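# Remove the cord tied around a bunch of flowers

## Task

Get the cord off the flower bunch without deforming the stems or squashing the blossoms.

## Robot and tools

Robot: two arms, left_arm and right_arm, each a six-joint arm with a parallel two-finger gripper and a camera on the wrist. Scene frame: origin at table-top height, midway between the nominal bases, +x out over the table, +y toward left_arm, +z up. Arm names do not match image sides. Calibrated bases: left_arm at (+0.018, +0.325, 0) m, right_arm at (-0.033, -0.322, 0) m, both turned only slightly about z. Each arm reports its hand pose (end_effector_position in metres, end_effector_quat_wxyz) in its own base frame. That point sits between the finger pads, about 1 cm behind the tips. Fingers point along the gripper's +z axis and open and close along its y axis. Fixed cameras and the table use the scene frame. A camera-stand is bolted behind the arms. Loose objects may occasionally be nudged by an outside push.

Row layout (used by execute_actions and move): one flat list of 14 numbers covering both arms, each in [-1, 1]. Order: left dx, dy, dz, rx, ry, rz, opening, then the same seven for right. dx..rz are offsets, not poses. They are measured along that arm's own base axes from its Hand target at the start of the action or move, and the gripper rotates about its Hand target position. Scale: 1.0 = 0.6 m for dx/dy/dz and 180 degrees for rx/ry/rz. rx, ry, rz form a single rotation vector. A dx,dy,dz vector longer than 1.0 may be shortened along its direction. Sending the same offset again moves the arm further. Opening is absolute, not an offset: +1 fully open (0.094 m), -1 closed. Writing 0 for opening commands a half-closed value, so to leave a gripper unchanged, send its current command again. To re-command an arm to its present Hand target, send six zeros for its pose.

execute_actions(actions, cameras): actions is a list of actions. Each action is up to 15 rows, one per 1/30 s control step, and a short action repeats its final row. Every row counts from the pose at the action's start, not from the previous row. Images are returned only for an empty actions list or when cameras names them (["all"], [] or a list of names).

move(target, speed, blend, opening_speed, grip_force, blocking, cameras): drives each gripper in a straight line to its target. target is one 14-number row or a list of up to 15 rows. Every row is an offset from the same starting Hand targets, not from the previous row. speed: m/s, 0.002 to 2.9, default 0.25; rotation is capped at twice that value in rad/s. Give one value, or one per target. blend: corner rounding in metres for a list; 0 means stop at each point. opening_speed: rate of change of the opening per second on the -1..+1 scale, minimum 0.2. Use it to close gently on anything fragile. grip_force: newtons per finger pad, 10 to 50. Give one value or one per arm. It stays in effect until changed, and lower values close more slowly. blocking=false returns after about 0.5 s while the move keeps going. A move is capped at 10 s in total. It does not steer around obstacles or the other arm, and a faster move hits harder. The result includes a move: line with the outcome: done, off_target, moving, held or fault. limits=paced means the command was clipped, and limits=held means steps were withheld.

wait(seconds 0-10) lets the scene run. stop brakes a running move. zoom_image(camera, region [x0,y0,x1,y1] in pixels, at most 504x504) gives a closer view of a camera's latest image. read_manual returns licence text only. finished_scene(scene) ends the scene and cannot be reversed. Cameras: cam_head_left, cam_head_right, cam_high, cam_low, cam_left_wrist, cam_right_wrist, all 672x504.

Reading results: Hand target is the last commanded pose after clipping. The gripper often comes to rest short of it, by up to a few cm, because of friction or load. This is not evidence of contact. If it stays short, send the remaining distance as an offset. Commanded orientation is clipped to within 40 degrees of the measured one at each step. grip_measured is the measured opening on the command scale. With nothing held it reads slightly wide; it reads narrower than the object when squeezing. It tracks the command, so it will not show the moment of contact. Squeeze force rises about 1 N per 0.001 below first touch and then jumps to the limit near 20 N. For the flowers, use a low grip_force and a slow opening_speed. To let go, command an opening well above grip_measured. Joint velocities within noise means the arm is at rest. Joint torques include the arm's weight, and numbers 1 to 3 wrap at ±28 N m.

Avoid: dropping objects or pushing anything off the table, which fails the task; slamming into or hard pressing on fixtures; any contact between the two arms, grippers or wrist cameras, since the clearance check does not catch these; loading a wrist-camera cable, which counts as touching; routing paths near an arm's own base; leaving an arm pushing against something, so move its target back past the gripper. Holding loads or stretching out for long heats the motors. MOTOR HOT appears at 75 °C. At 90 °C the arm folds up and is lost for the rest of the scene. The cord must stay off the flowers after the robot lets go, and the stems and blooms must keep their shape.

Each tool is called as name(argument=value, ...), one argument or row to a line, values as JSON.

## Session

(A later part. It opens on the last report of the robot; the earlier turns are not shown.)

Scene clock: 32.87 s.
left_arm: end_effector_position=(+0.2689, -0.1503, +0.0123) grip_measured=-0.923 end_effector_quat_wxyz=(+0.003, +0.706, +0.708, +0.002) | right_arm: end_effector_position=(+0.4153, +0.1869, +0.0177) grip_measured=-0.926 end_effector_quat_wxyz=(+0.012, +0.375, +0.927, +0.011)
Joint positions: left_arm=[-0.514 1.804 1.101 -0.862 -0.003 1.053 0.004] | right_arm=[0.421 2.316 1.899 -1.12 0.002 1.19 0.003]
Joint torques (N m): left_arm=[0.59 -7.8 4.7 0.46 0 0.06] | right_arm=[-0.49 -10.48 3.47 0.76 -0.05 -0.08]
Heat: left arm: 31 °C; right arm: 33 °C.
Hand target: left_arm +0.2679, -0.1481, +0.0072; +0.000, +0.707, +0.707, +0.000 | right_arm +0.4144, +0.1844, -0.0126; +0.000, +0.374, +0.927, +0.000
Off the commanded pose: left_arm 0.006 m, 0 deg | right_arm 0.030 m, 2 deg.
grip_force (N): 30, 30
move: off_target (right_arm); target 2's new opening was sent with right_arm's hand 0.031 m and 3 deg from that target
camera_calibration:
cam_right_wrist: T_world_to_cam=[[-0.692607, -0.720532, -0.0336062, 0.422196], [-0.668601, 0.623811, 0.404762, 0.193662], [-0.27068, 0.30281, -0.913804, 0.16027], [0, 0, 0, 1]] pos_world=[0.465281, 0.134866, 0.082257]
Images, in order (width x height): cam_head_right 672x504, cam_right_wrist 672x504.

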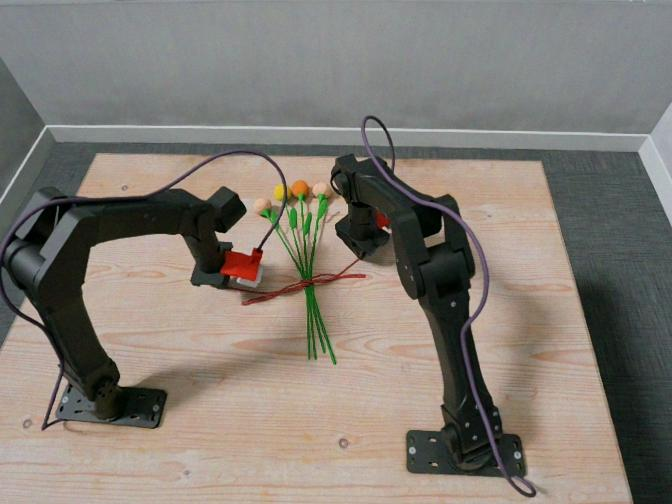

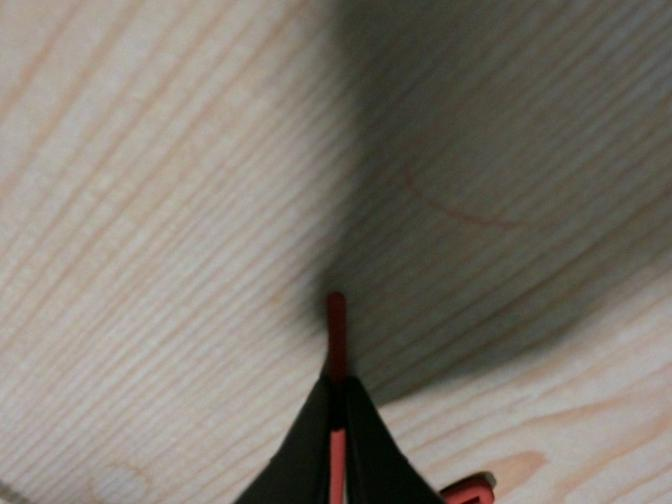

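move(
  target=[0,0,0.038,0,0,0,-1,-0.124,-0.057,0.063,0,0,-0.167,-1],
  cameras=["all"],
  speed=0.06,
)

Scene clock: 38.13 s.
left_arm: end_effector_position=(+0.2553, -0.1426, +0.0127) grip_measured=-0.923 end_effector_quat_wxyz=(-0.028, +0.706, +0.708, -0.006) | right_arm: end_effector_position=(+0.3472, +0.1563, +0.0167) grip_measured=-0.928 end_effector_quat_wxyz=(+0.001, +0.594, +0.804, +0.003)
Joint positions: left_arm=[-0.514 1.804 1.101 -0.924 -0.003 1.053 0.004] | right_arm=[0.42 2.051 1.466 -0.979 -0.001 1.692 0.003]
Joint torques (N m): left_arm=[0.57 -11.4 8.58 0.03 0.03 0.09] | right_arm=[-0.62 -15.75 3.96 0.08 -0.04 0.12]
Heat: left arm: 31 °C; right arm: 32 °C.
Hand target: left_arm +0.2679, -0.1481, +0.0300; +0.000, +0.707, +0.707, +0.000 | right_arm +0.3400, +0.1502, +0.0252; +0.000, +0.602, +0.798, +0.000
Off the commanded pose: left_arm 0.022 m, 3 deg | right_arm 0.013 m, 1 deg.
grip_force (N): 30, 30
move: off_target (left_arm, right_arm)
camera_calibration:
cam_left_wrist: T_world_to_cam=[[-0.999036, 0.00224677, 0.0438363, 0.256348], [0.0221312, 0.888239, 0.458847, 0.154306], [-0.0379062, 0.459375, -0.887433, 0.173967], [0, 0, 0, 1]] pos_world=[0.25928, -0.217553, 0.0723434]
cam_right_wrist: T_world_to_cam=[[-0.955003, -0.296432, -0.00987481, 0.377402], [-0.273102, 0.865879, 0.419129, -0.00775544], [-0.115693, 0.402966, -0.907873, 0.0806261], [0, 0, 0, 1]] pos_world=[0.367629, 0.0860997, 0.0801756]

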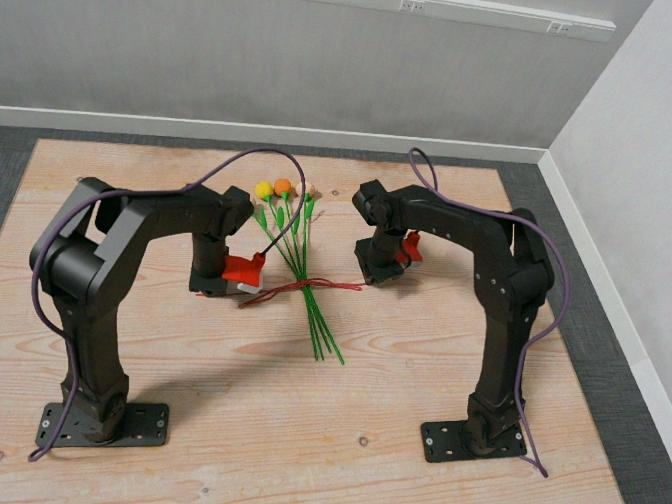

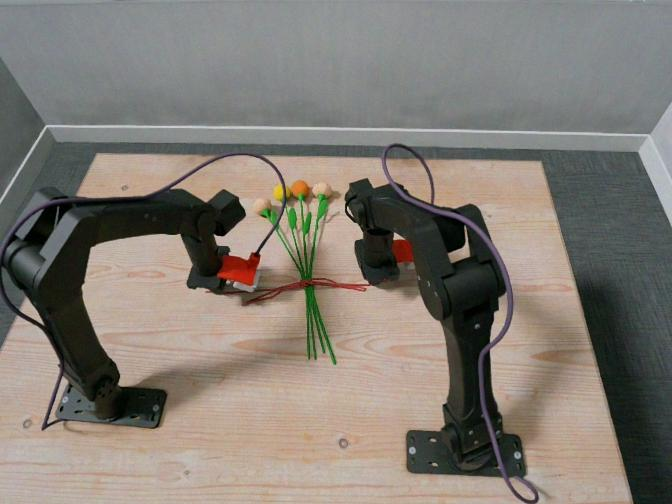

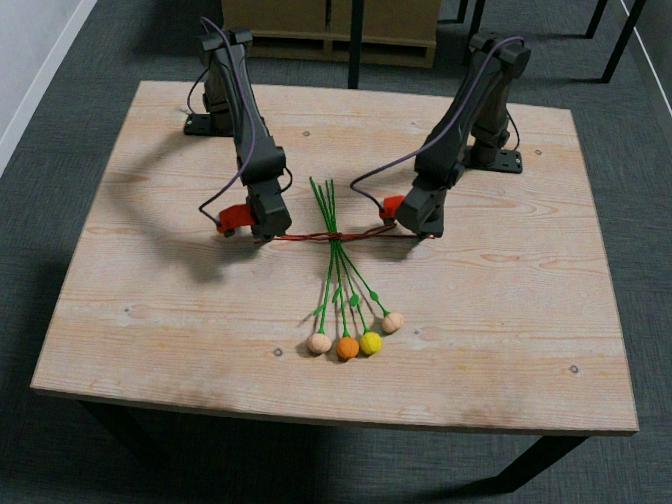

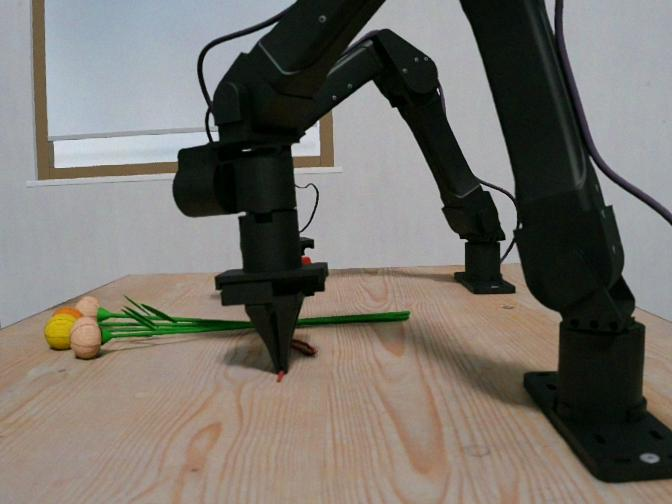

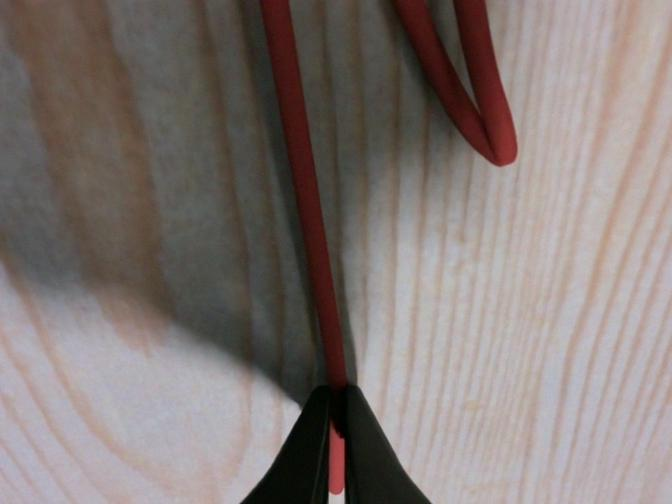

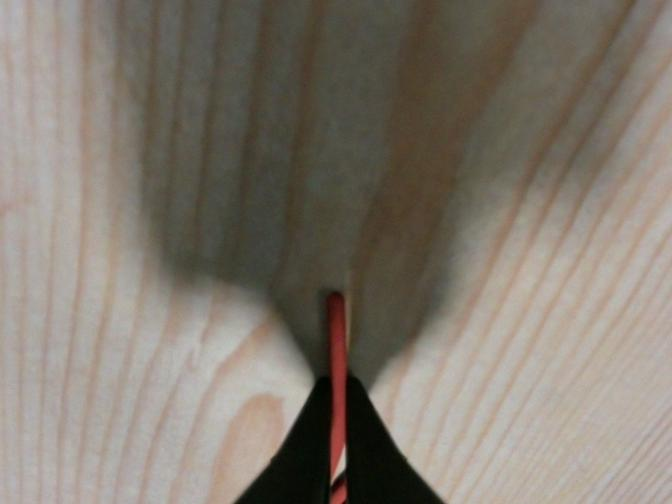

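move(
  target=[0.012,0.058,0.013,0,0,0,-1,-0.005,-0.05,0.012,0,0,0,-1],
  cameras=["all"],
  speed=0.06,
)

Scene clock: 39.50 s.
left_arm: end_effector_position=(+0.2679, -0.1106, +0.0244) grip_measured=-0.923 end_effector_quat_wxyz=(-0.020, +0.705, +0.709, -0.006) | right_arm: end_effector_position=(+0.3438, +0.1250, +0.0239) grip_measured=-0.928 end_effector_quat_wxyz=(-0.001, +0.602, +0.798, +0.002)
Joint positions: left_arm=[-0.398 1.762 1.101 -0.952 -0.005 1.166 0.004] | right_arm=[0.344 1.993 1.409 -0.985 -0.004 1.637 0.003]
Joint torques (N m): left_arm=[0.35 -11.14 7.8 0.09 0.04 0.01] | right_arm=[-0.38 -15.1 4.14 0.13 0 -0.06]
Heat: left arm: 31 °C; right arm: 32 °C.
Hand target: left_arm +0.2751, -0.1133, +0.0379; +0.000, +0.707, +0.707, +0.000 | right_arm +0.3369, +0.1202, +0.0324; +0.000, +0.602, +0.799, +0.000
Off the commanded pose: left_arm 0.015 m, 2 deg | right_arm 0.012 m, 0 deg.
grip_force (N): 30, 30
move: off_target (left_arm, right_arm)
camera_calibration:
cam_left_wrist: T_world_to_cam=[[-0.999472, -0.000880386, 0.0324794, 0.268438], [0.0138542, 0.892657, 0.450524, 0.123119], [-0.0293896, 0.450736, -0.892173, 0.167056], [0, 0, 0, 1]] pos_world=[0.2715, -0.184965, 0.0848562]
cam_right_wrist: T_world_to_cam=[[-0.961059, -0.276295, -0.00512753, 0.364429], [-0.252653, 0.871002, 0.421334, 0.00769893], [-0.111947, 0.406222, -0.906891, 0.0976465], [0, 0, 0, 1]] pos_world=[0.363114, 0.0543181, 0.0871795]

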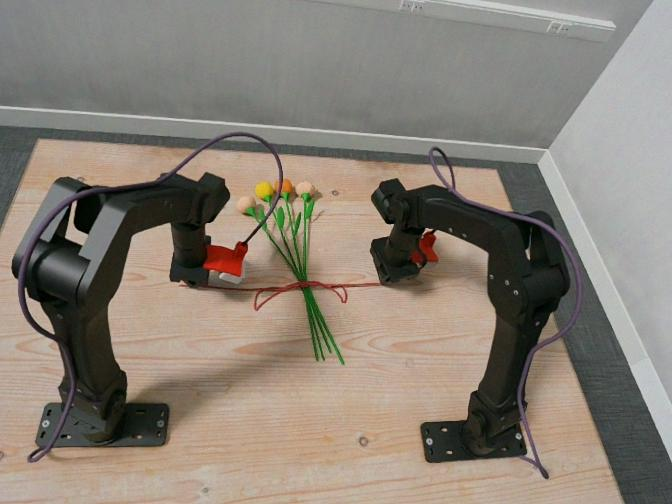

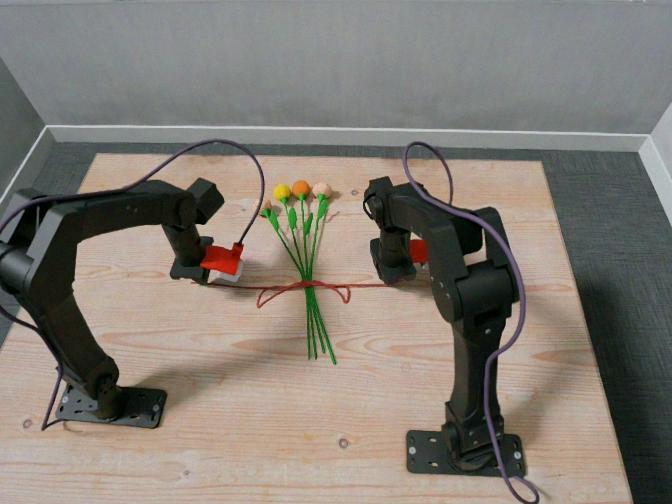

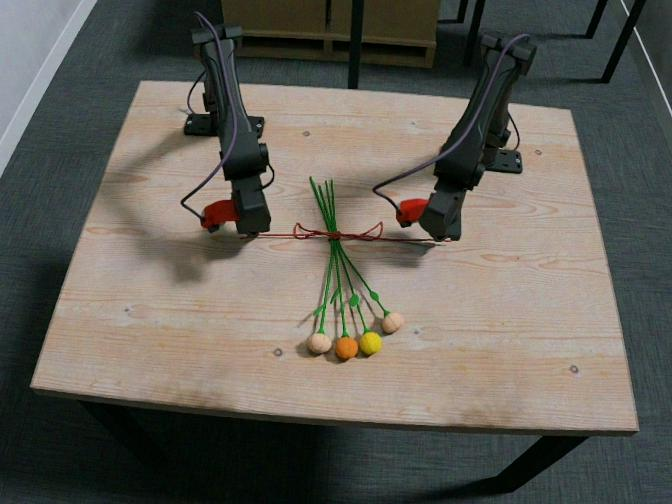

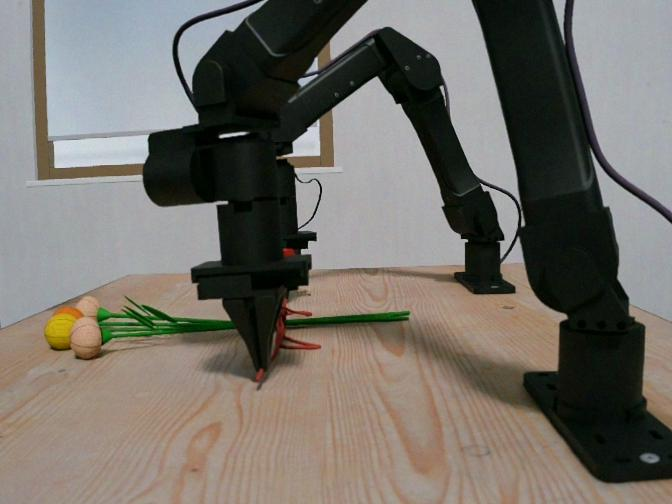

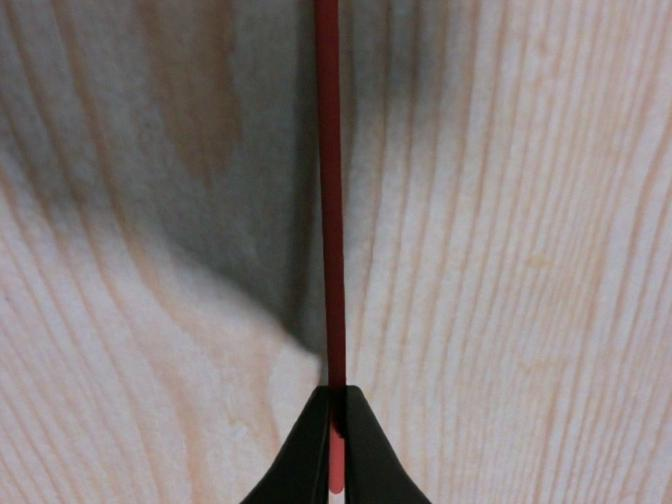

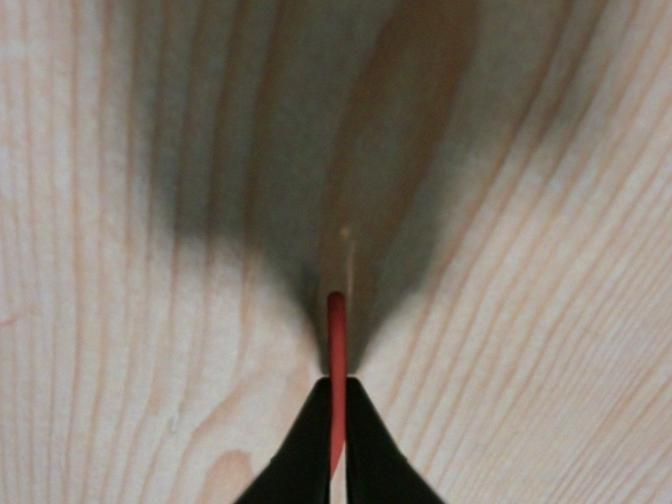

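move(
  target=[0.005,0.08,0.0,0,0,0,-1,-0.005,-0.08,0.0,0,0,0,-1],
  cameras=["cam_head_left","cam_head_right","cam_low"],
  speed=0.06,
)

Scene clock: 41.07 s.
left_arm: end_effector_position=(+0.2812, -0.0660, +0.0325) grip_measured=-0.923 end_effector_quat_wxyz=(-0.007, +0.705, +0.710, -0.001) | right_arm: end_effector_position=(+0.3360, +0.0747, +0.0246) grip_measured=-0.928 end_effector_quat_wxyz=(-0.009, +0.603, +0.798, -0.006)
Joint positions: left_arm=[-0.237 1.721 1.088 -0.952 -0.006 1.326 0.004] | right_arm=[0.213 1.935 1.329 -0.985 -0.005 1.508 0.003]
Joint torques (N m): left_arm=[0.29 -10.7 5.08 0.2 0.08 0.05] | right_arm=[-0.21 -14.41 4.11 0.27 0.03 -0.11]
Heat: left arm: 31 °C; right arm: 31 °C.
Hand target: left_arm +0.2781, -0.0652, +0.0379; +0.000, +0.707, +0.707, +0.000 | right_arm +0.3339, +0.0723, +0.0324; +0.000, +0.602, +0.798, +0.000
Off the commanded pose: left_arm 0.006 m, 1 deg | right_arm 0.008 m, 1 deg.
grip_force (N): 30, 30
move: done
Images, in order (width x height): cam_head_left 672x504, cam_head_right 672x504, cam_low 672x504.

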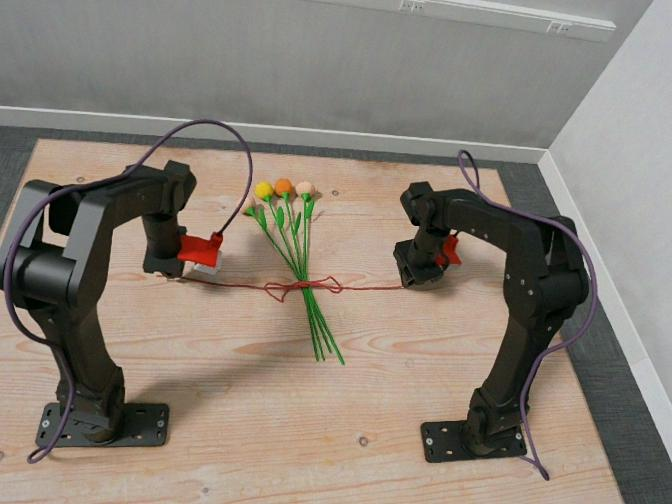

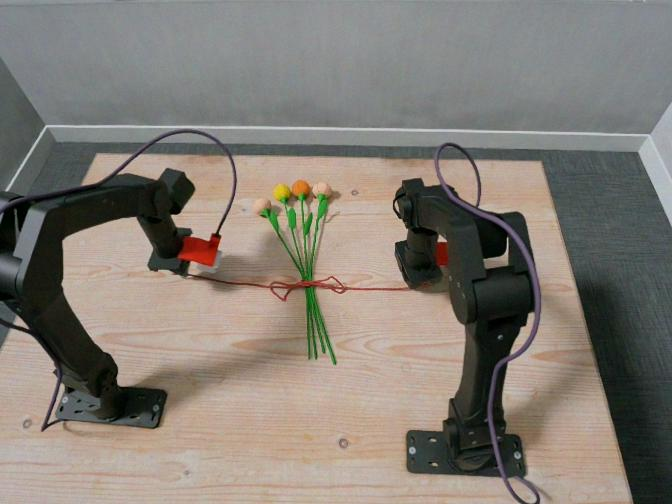

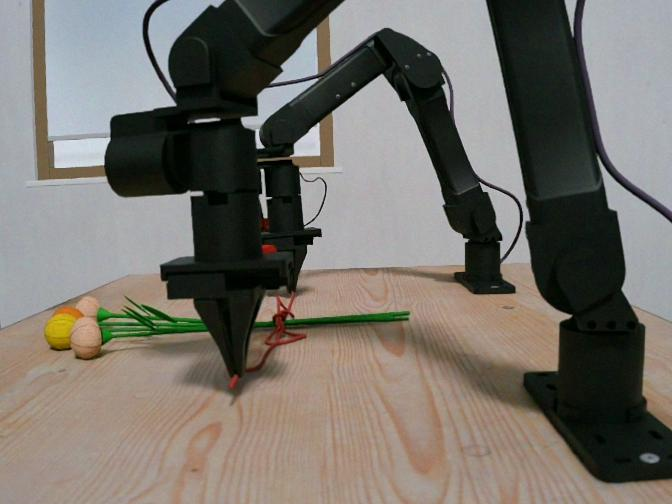

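move(
  target=[0.0,0.09,0.0,0,0,0,-1,-0.005,-0.09,0.0,0,0,0,-1],
  cameras=["cam_head_left","cam_head_right","cam_low"],
  speed=0.06,
)

Scene clock: 42.77 s.
left_arm: end_effector_position=(+0.2808, -0.0113, +0.0332) grip_measured=-0.923 end_effector_quat_wxyz=(-0.008, +0.705, +0.710, -0.003) | right_arm: end_effector_position=(+0.3306, +0.0202, +0.0252) grip_measured=-0.928 end_effector_quat_wxyz=(-0.014, +0.603, +0.797, -0.008)
Joint positions: left_arm=[-0.048 1.693 1.059 -0.952 -0.006 1.516 0.004] | right_arm=[0.055 1.898 1.28 -0.984 -0.005 1.35 0.003]
Joint torques (N m): left_arm=[0.21 -10.4 4.98 0.23 0.1 0.09] | right_arm=[-0.31 -13.93 4.11 0.34 0.02 -0.05]
Heat: left arm: 31 °C; right arm: 31 °C.
Hand target: left_arm +0.2781, -0.0112, +0.0379; +0.000, +0.707, +0.707, +0.000 | right_arm +0.3310, +0.0182, +0.0324; +0.000, +0.602, +0.798, +0.000
Off the commanded pose: left_arm 0.005 m, 1 deg | right_arm 0.008 m, 2 deg.
grip_force (N): 30, 30
move: done
Images, in order (width x height): cam_head_left 672x504, cam_head_right 672x504, cam_low 672x504.

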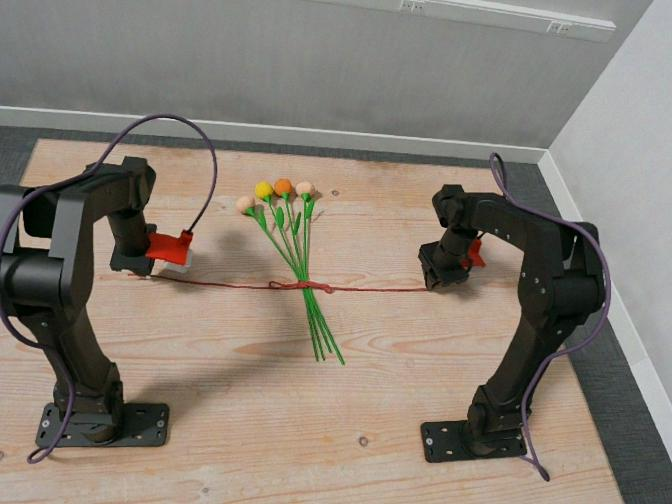

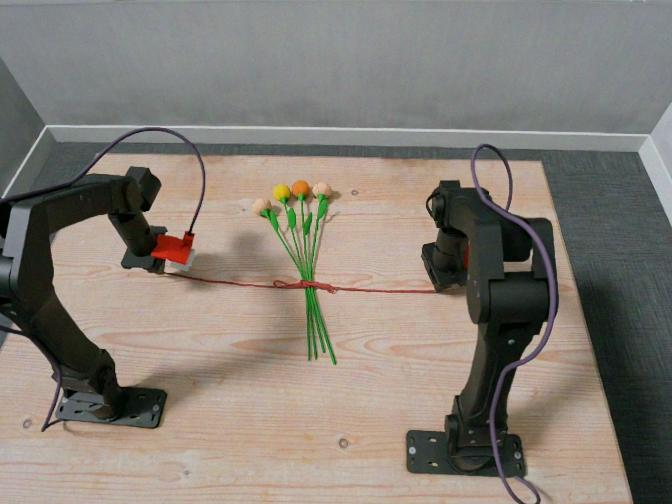

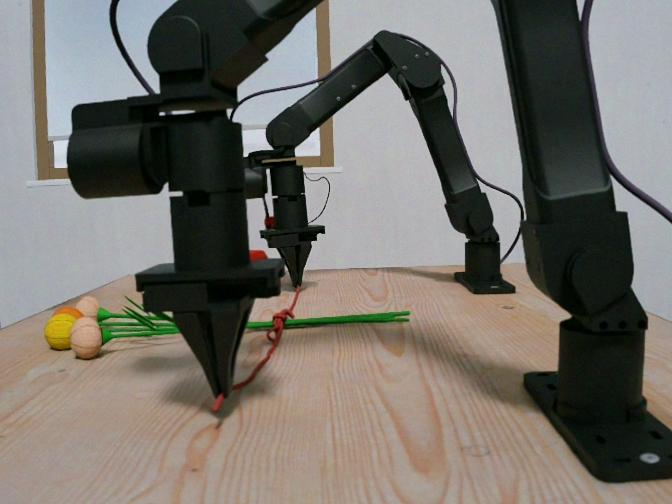

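move(
  target=[0.0,0.06,0.0,0,0,0,-1,-0.0,-0.06,0.0,0,0,0,-1],
  cameras=["cam_head_left","cam_head_right","cam_low","cam_high"],
  speed=0.06,
)

zoom_image(
  camera="cam_head_right",
  region=[240, 240, 380, 340],
)

zoom_image(
  camera="cam_low",
  region=[200, 280, 400, 420],
)

Scene clock: 44.20 s.
left_arm: end_effector_position=(+0.2799, +0.0251, +0.0332) grip_measured=-0.923 end_effector_quat_wxyz=(-0.008, +0.704, +0.710, -0.004) | right_arm: end_effector_position=(+0.3308, -0.0157, +0.0252) grip_measured=-0.928 end_effector_quat_wxyz=(-0.014, +0.603, +0.797, -0.007)
Joint positions: left_arm=[0.081 1.693 1.059 -0.952 -0.007 1.645 0.004] | right_arm=[-0.053 1.898 1.28 -0.984 -0.005 1.242 0.003]
Joint torques (N m): left_arm=[0.29 -10.24 5.45 0.21 0.03 0.15] | right_arm=[-0.28 -14.12 4.07 0.35 0.03 -0.11]
Heat: left arm: 31 °C; right arm: 31 °C.
Hand target: left_arm +0.2781, +0.0249, +0.0379; +0.000, +0.707, +0.708, +0.000 | right_arm +0.3309, -0.0178, +0.0324; +0.000, +0.602, +0.798, +0.000
Off the commanded pose: left_arm 0.005 m, 1 deg | right_arm 0.008 m, 2 deg.
grip_force (N): 30, 30
move: done
Images, in order (width x height): cam_head_left 672x504, cam_head_right 672x504, cam_high 672x504, cam_low 672x504.

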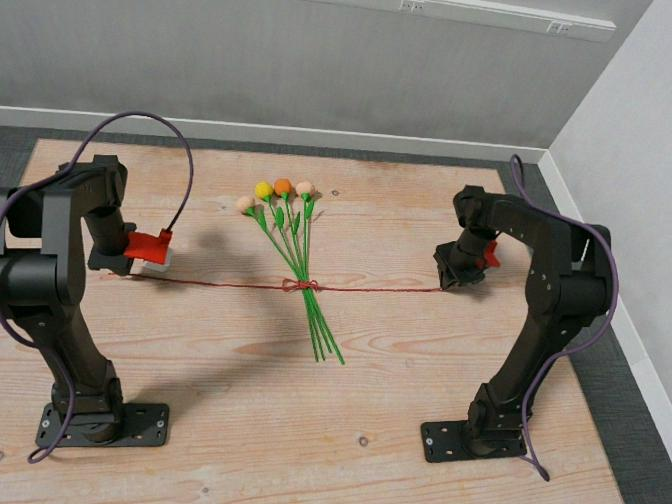

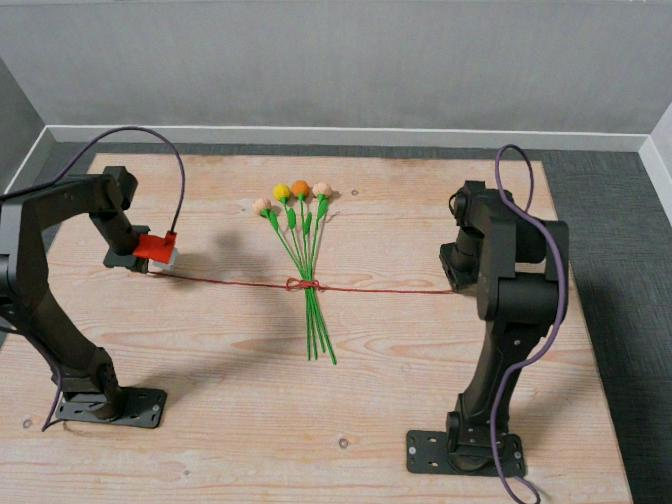

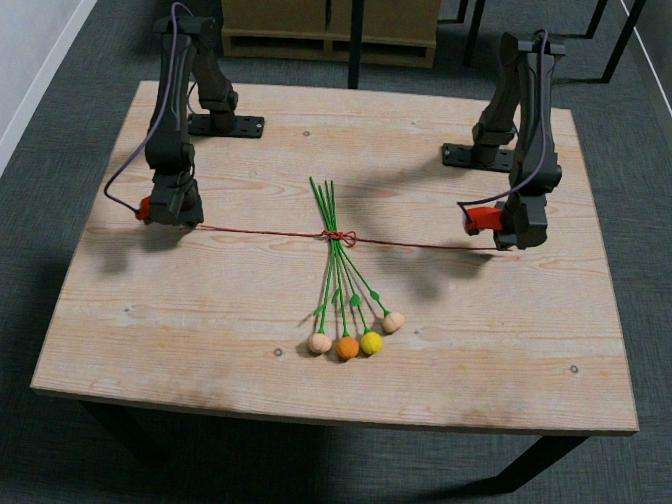

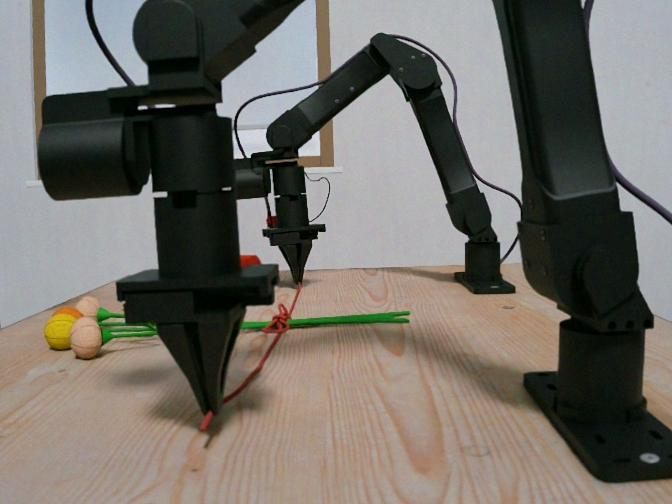

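Scaled by 3.600 from the camera's 672x504 image, which has a finer 960x720 frame.

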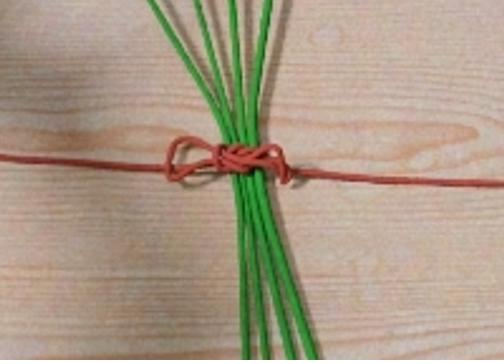

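Scaled by 2.520 from the camera's 672x504 image, which has a finer 960x720 frame.

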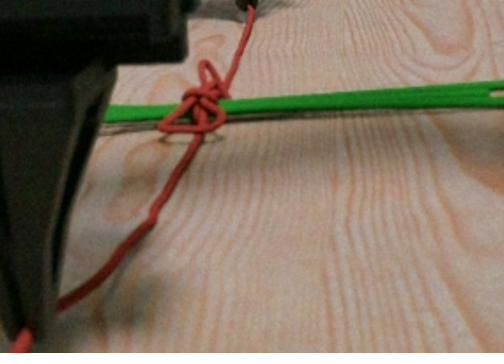

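move(
  target=[0.0,0.05,0.0,0,0,0,-1,-0.0,-0.05,0.0,0,0,0,-1],
  cameras=["cam_head_left","cam_head_right","cam_low"],
  speed=0.05,
)

zoom_image(
  camera="cam_head_right",
  region=[240, 240, 380, 340],
)

zoom_image(
  camera="cam_low",
  region=[200, 280, 400, 420],
)

Scene clock: 45.57 s.
left_arm: end_effector_position=(+0.2757, +0.0544, +0.0332) grip_measured=-0.923 end_effector_quat_wxyz=(-0.007, +0.705, +0.710, -0.004) | right_arm: end_effector_position=(+0.3281, -0.0452, +0.0252) grip_measured=-0.928 end_effector_quat_wxyz=(-0.015, +0.603, +0.797, -0.005)
Joint positions: left_arm=[0.187 1.693 1.059 -0.952 -0.007 1.75 0.004] | right_arm=[-0.143 1.898 1.28 -0.984 -0.005 1.152 0.003]
Joint torques (N m): left_arm=[0.55 -8.9 6.32 0.25 0.12 0.12] | right_arm=[-0.31 -12.97 4.98 0.33 0.03 -0.06]
Heat: left arm: 31 °C; right arm: 31 °C.
Hand target: left_arm +0.2781, +0.0548, +0.0379; +0.000, +0.707, +0.707, +0.000 | right_arm +0.3309, -0.0479, +0.0324; +0.000, +0.602, +0.798, +0.000
Off the commanded pose: left_arm 0.005 m, 1 deg | right_arm 0.008 m, 2 deg.
grip_force (N): 30, 30
move: done
Images, in order (width x height): cam_head_left 672x504, cam_head_right 672x504, cam_low 672x504.

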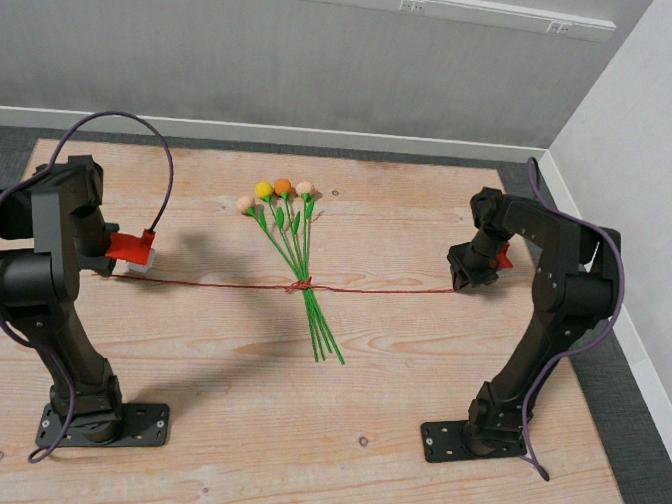

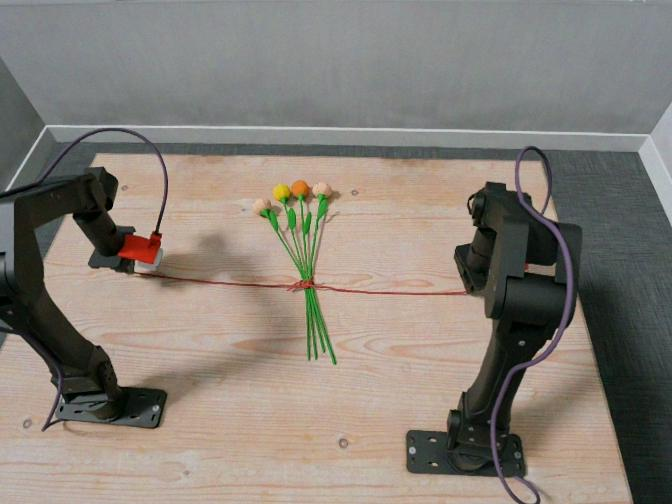

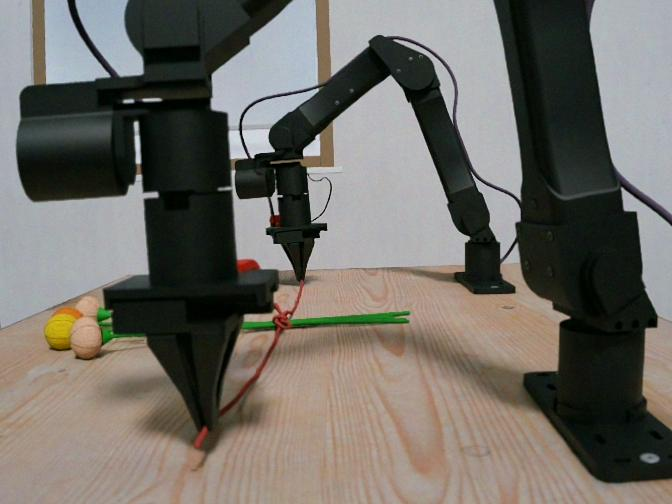

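Scaled by 3.600 from the camera's 672x504 image, which has a finer 960x720 frame.

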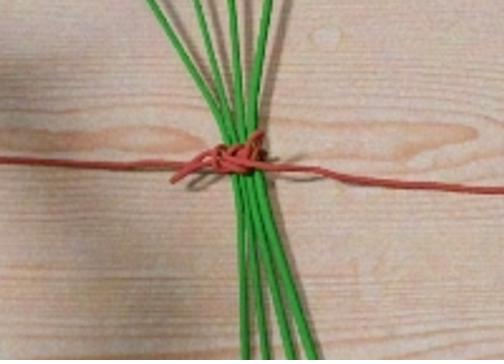

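Scaled by 2.520 from the camera's 672x504 image, which has a finer 960x720 frame.

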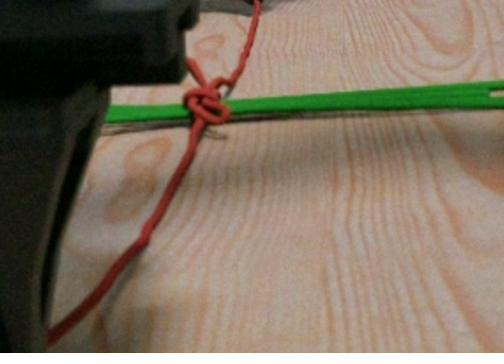

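move(
  target=[0.0,0.05,0.0,0,0,0,-1,-0.0,-0.05,0.0,0,0,0,-1],
  cameras=["cam_head_left","cam_head_right","cam_low"],
  speed=0.05,
)

zoom_image(
  camera="cam_head_right",
  region=[240, 240, 380, 340],
)

zoom_image(
  camera="cam_low",
  region=[200, 280, 400, 420],
)

Scene clock: 46.93 s.
left_arm: end_effector_position=(+0.2684, +0.0820, +0.0318) grip_measured=-0.923 end_effector_quat_wxyz=(-0.008, +0.704, +0.710, -0.007) | right_arm: end_effector_position=(+0.3230, -0.0735, +0.0252) grip_measured=-0.928 end_effector_quat_wxyz=(-0.015, +0.603, +0.798, -0.004)
Joint positions: left_arm=[0.288 1.698 1.059 -0.952 -0.007 1.852 0.004] | right_arm=[-0.23 1.898 1.28 -0.984 -0.005 1.065 0.003]
Joint torques (N m): left_arm=[0.32 -6.76 8.65 0.2 0.09 0.16] | right_arm=[-0.39 -11.1 7.08 0.25 0.04 -0.06]
Heat: left arm: 31 °C; right arm: 31 °C.
Hand target: left_arm +0.2781, +0.0848, +0.0379; +0.000, +0.707, +0.707, +0.000 | right_arm +0.3309, -0.0778, +0.0324; +0.000, +0.602, +0.799, +0.000
Off the commanded pose: left_arm 0.012 m, 1 deg | right_arm 0.012 m, 2 deg.
grip_force (N): 30, 30
move: off_target (left_arm, right_arm)
Images, in order (width x height): cam_head_left 672x504, cam_head_right 672x504, cam_low 672x504.

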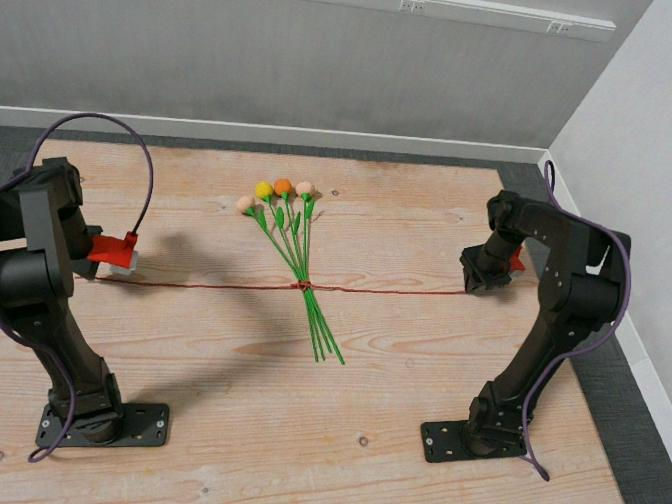

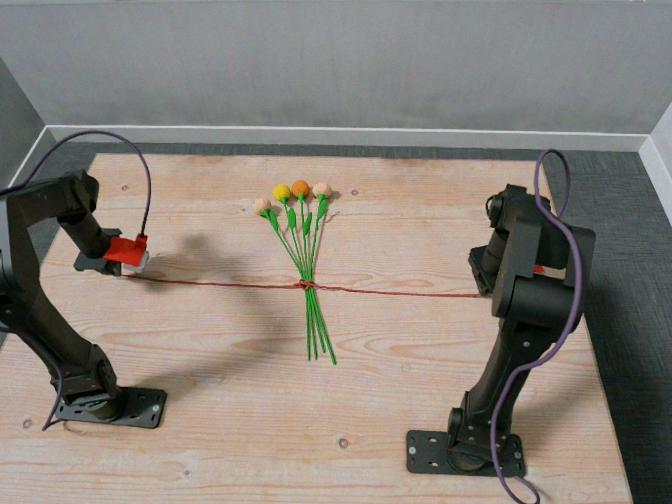

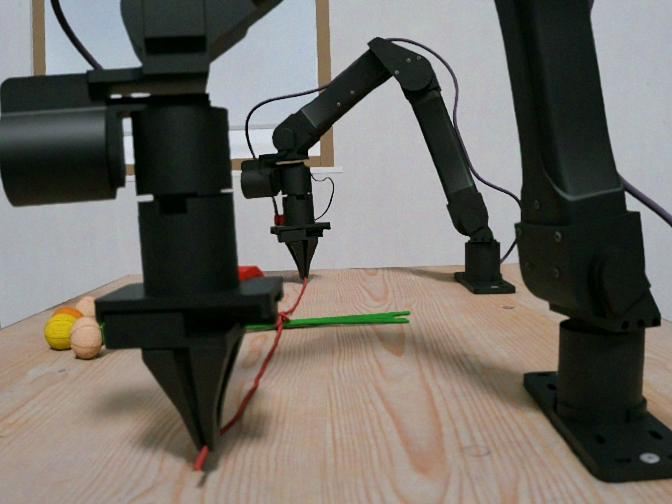

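Scaled by 3.600 from the camera's 672x504 image, which has a finer 960x720 frame.

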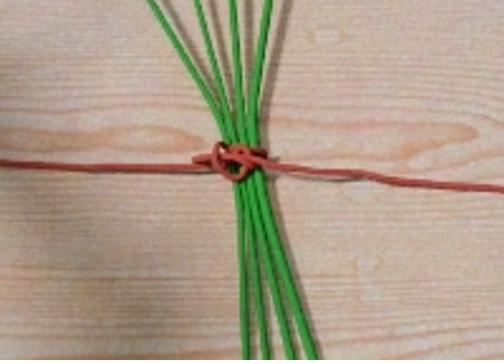

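Scaled by 2.520 from the camera's 672x504 image, which has a finer 960x720 frame.

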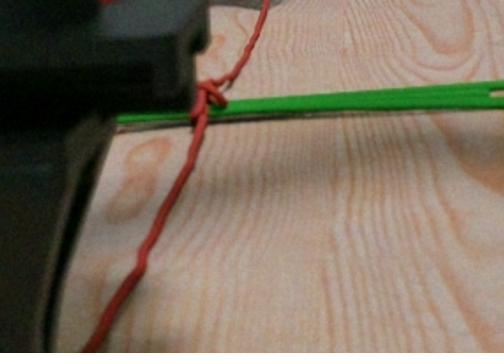

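move(
  target=[0.0,0.06,0.0,0,0,0.08,-1,-0.0,-0.06,0.0,0,0,0,-1],
  cameras=["cam_head_left","cam_head_right","cam_low"],
  speed=0.05,
)

zoom_image(
  camera="cam_head_right",
  region=[240, 240, 380, 340],
)

zoom_image(
  camera="cam_low",
  region=[200, 280, 400, 420],
)

Scene clock: 50.00 s.
left_arm: end_effector_position=(+0.2709, +0.1170, +0.0320) grip_measured=-0.923 end_effector_quat_wxyz=(-0.006, +0.618, +0.786, -0.004) | right_arm: end_effector_position=(+0.3292, -0.1101, +0.0362) grip_measured=-0.928 end_effector_quat_wxyz=(+0.007, +0.603, +0.798, +0.005)
Joint positions: left_arm=[0.4 1.743 1.112 -0.952 -0.007 1.732 0.004] | right_arm=[-0.328 1.898 1.327 -0.984 -0.005 0.965 0.003]
Joint torques (N m): left_arm=[0.38 -7.05 8.66 0.08 0.13 -0.12] | right_arm=[-0.54 -8.05 7.35 0.25 0 -0.04]
Heat: left arm: 31 °C; right arm: 31 °C.
Hand target: left_arm +0.2780, +0.1207, +0.0378; -0.001, +0.613, +0.790, +0.000 | right_arm +0.3309, -0.1139, +0.0324; +0.000, +0.602, +0.798, +0.000
Off the commanded pose: left_arm 0.010 m, 1 deg | right_arm 0.006 m, 1 deg.
grip_force (N): 30, 30
move: done
Images, in order (width x height): cam_head_left 672x504, cam_head_right 672x504, cam_low 672x504.

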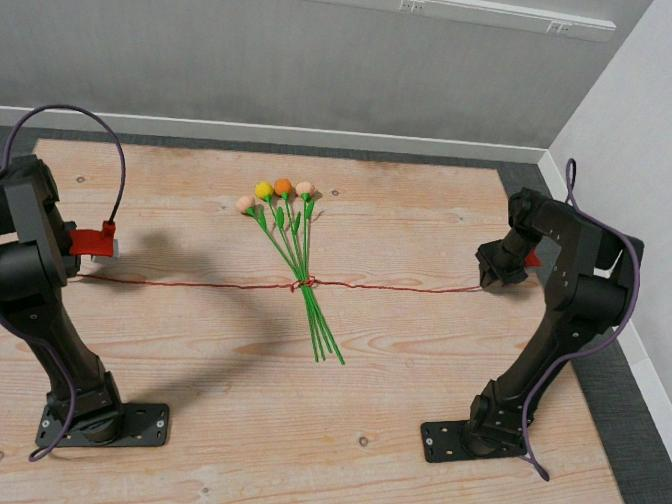

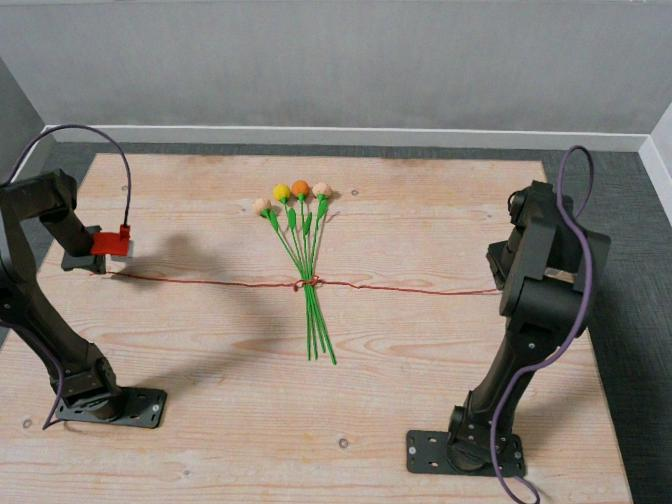

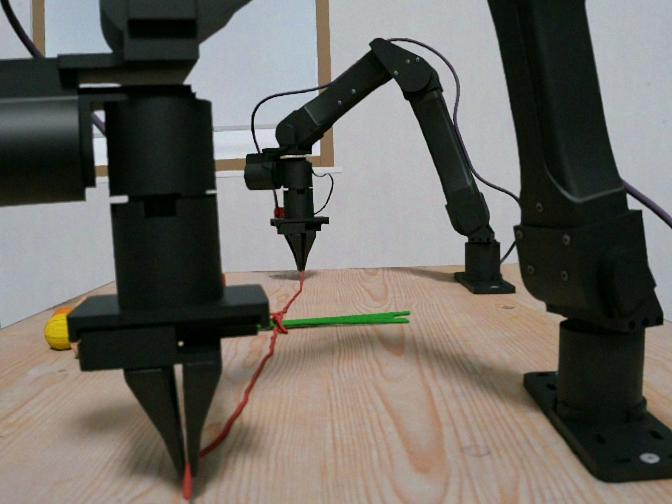

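Scaled by 3.600 from the camera's 672x504 image, which has a finer 960x720 frame.

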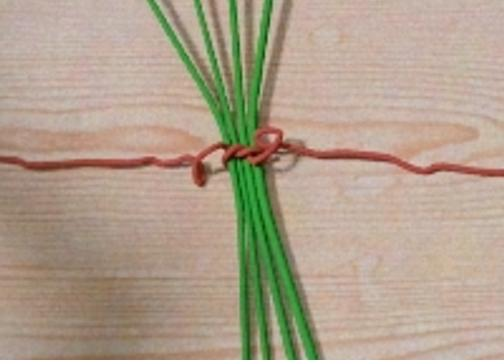

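Scaled by 2.520 from the camera's 672x504 image, which has a finer 960x720 frame.

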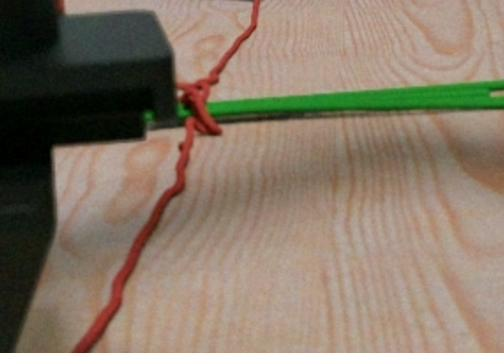

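zoom_image(
  camera="cam_head_right",
  region=[275, 260, 345, 310],
)

zoom_image(
  camera="cam_head_left",
  region=[270, 260, 340, 310],
)

execute_actions(
  actions=[],
  cameras=["cam_high"],
)

zoom_image(
  camera="cam_high",
  region=[300, 210, 370, 260],
)

Scaled by 7.200 from the camera's 672x504 image, which has a finer 960x720 frame.

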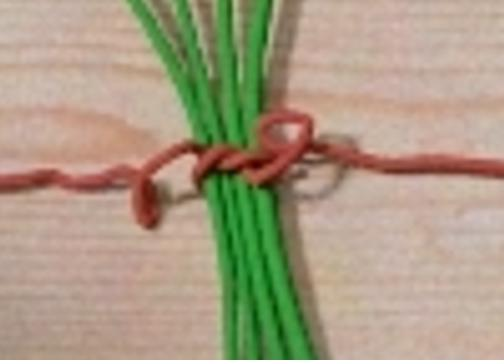

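Scaled by 7.200 from the camera's 672x504 image, which has a finer 960x720 frame.

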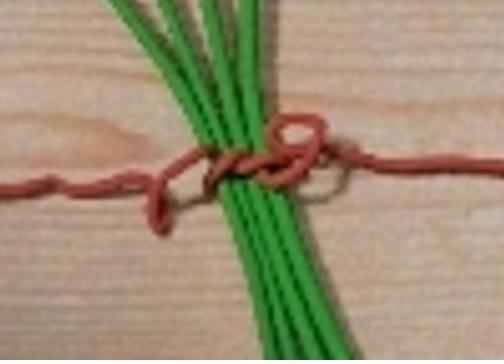

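Scene clock: 50.20 s.
left_arm: end_effector_position=(+0.2709, +0.1170, +0.0320) grip_measured=-0.923 end_effector_quat_wxyz=(-0.006, +0.618, +0.786, -0.004) | right_arm: end_effector_position=(+0.3292, -0.1101, +0.0362) grip_measured=-0.928 end_effector_quat_wxyz=(+0.007, +0.602, +0.798, +0.005)
Joint positions: left_arm=[0.4 1.743 1.112 -0.952 -0.007 1.732 0.004] | right_arm=[-0.328 1.898 1.327 -0.984 -0.005 0.965 0.003]
Joint velocities: within noise
Joint torques (N m): left_arm=[0.36 -7.2 8.77 0.05 0.06 -0.13] | right_arm=[-0.54 -7.92 7.42 0.24 0.01 -0.1]
Motor temperatures (°C): left_arm=[27 30 31 27 25 26 28] | right_arm=[24 27 30 31 26 24 28]
Heat: left arm: 31 °C; right arm: 31 °C.
Hand target: left_arm +0.2780, +0.1207, +0.0378; -0.001, +0.613, +0.790, +0.000 | right_arm +0.3309, -0.1139, +0.0324; +0.000, +0.602, +0.798, +0.000
Tool commands: left_gripper/opening=-1.0 right_gripper/opening=-1.0
Off the commanded pose: left_arm 0.010 m, 1 deg | right_arm 0.006 m, 1 deg.
grip_force (N): 30, 30
Images, in order (width x height): cam_high 672x504.

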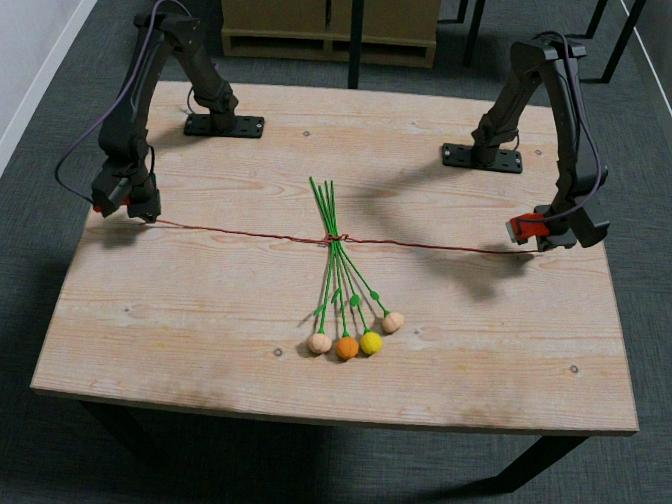

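Scaled by 7.200 from the camera's 672x504 image, which has a finer 960x720 frame.

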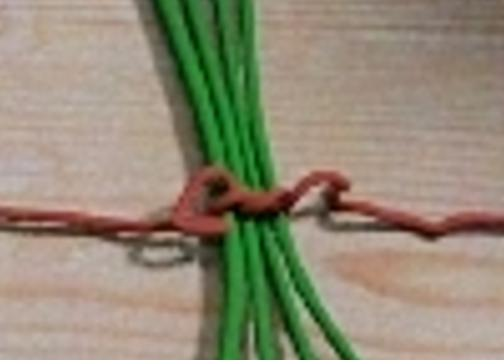

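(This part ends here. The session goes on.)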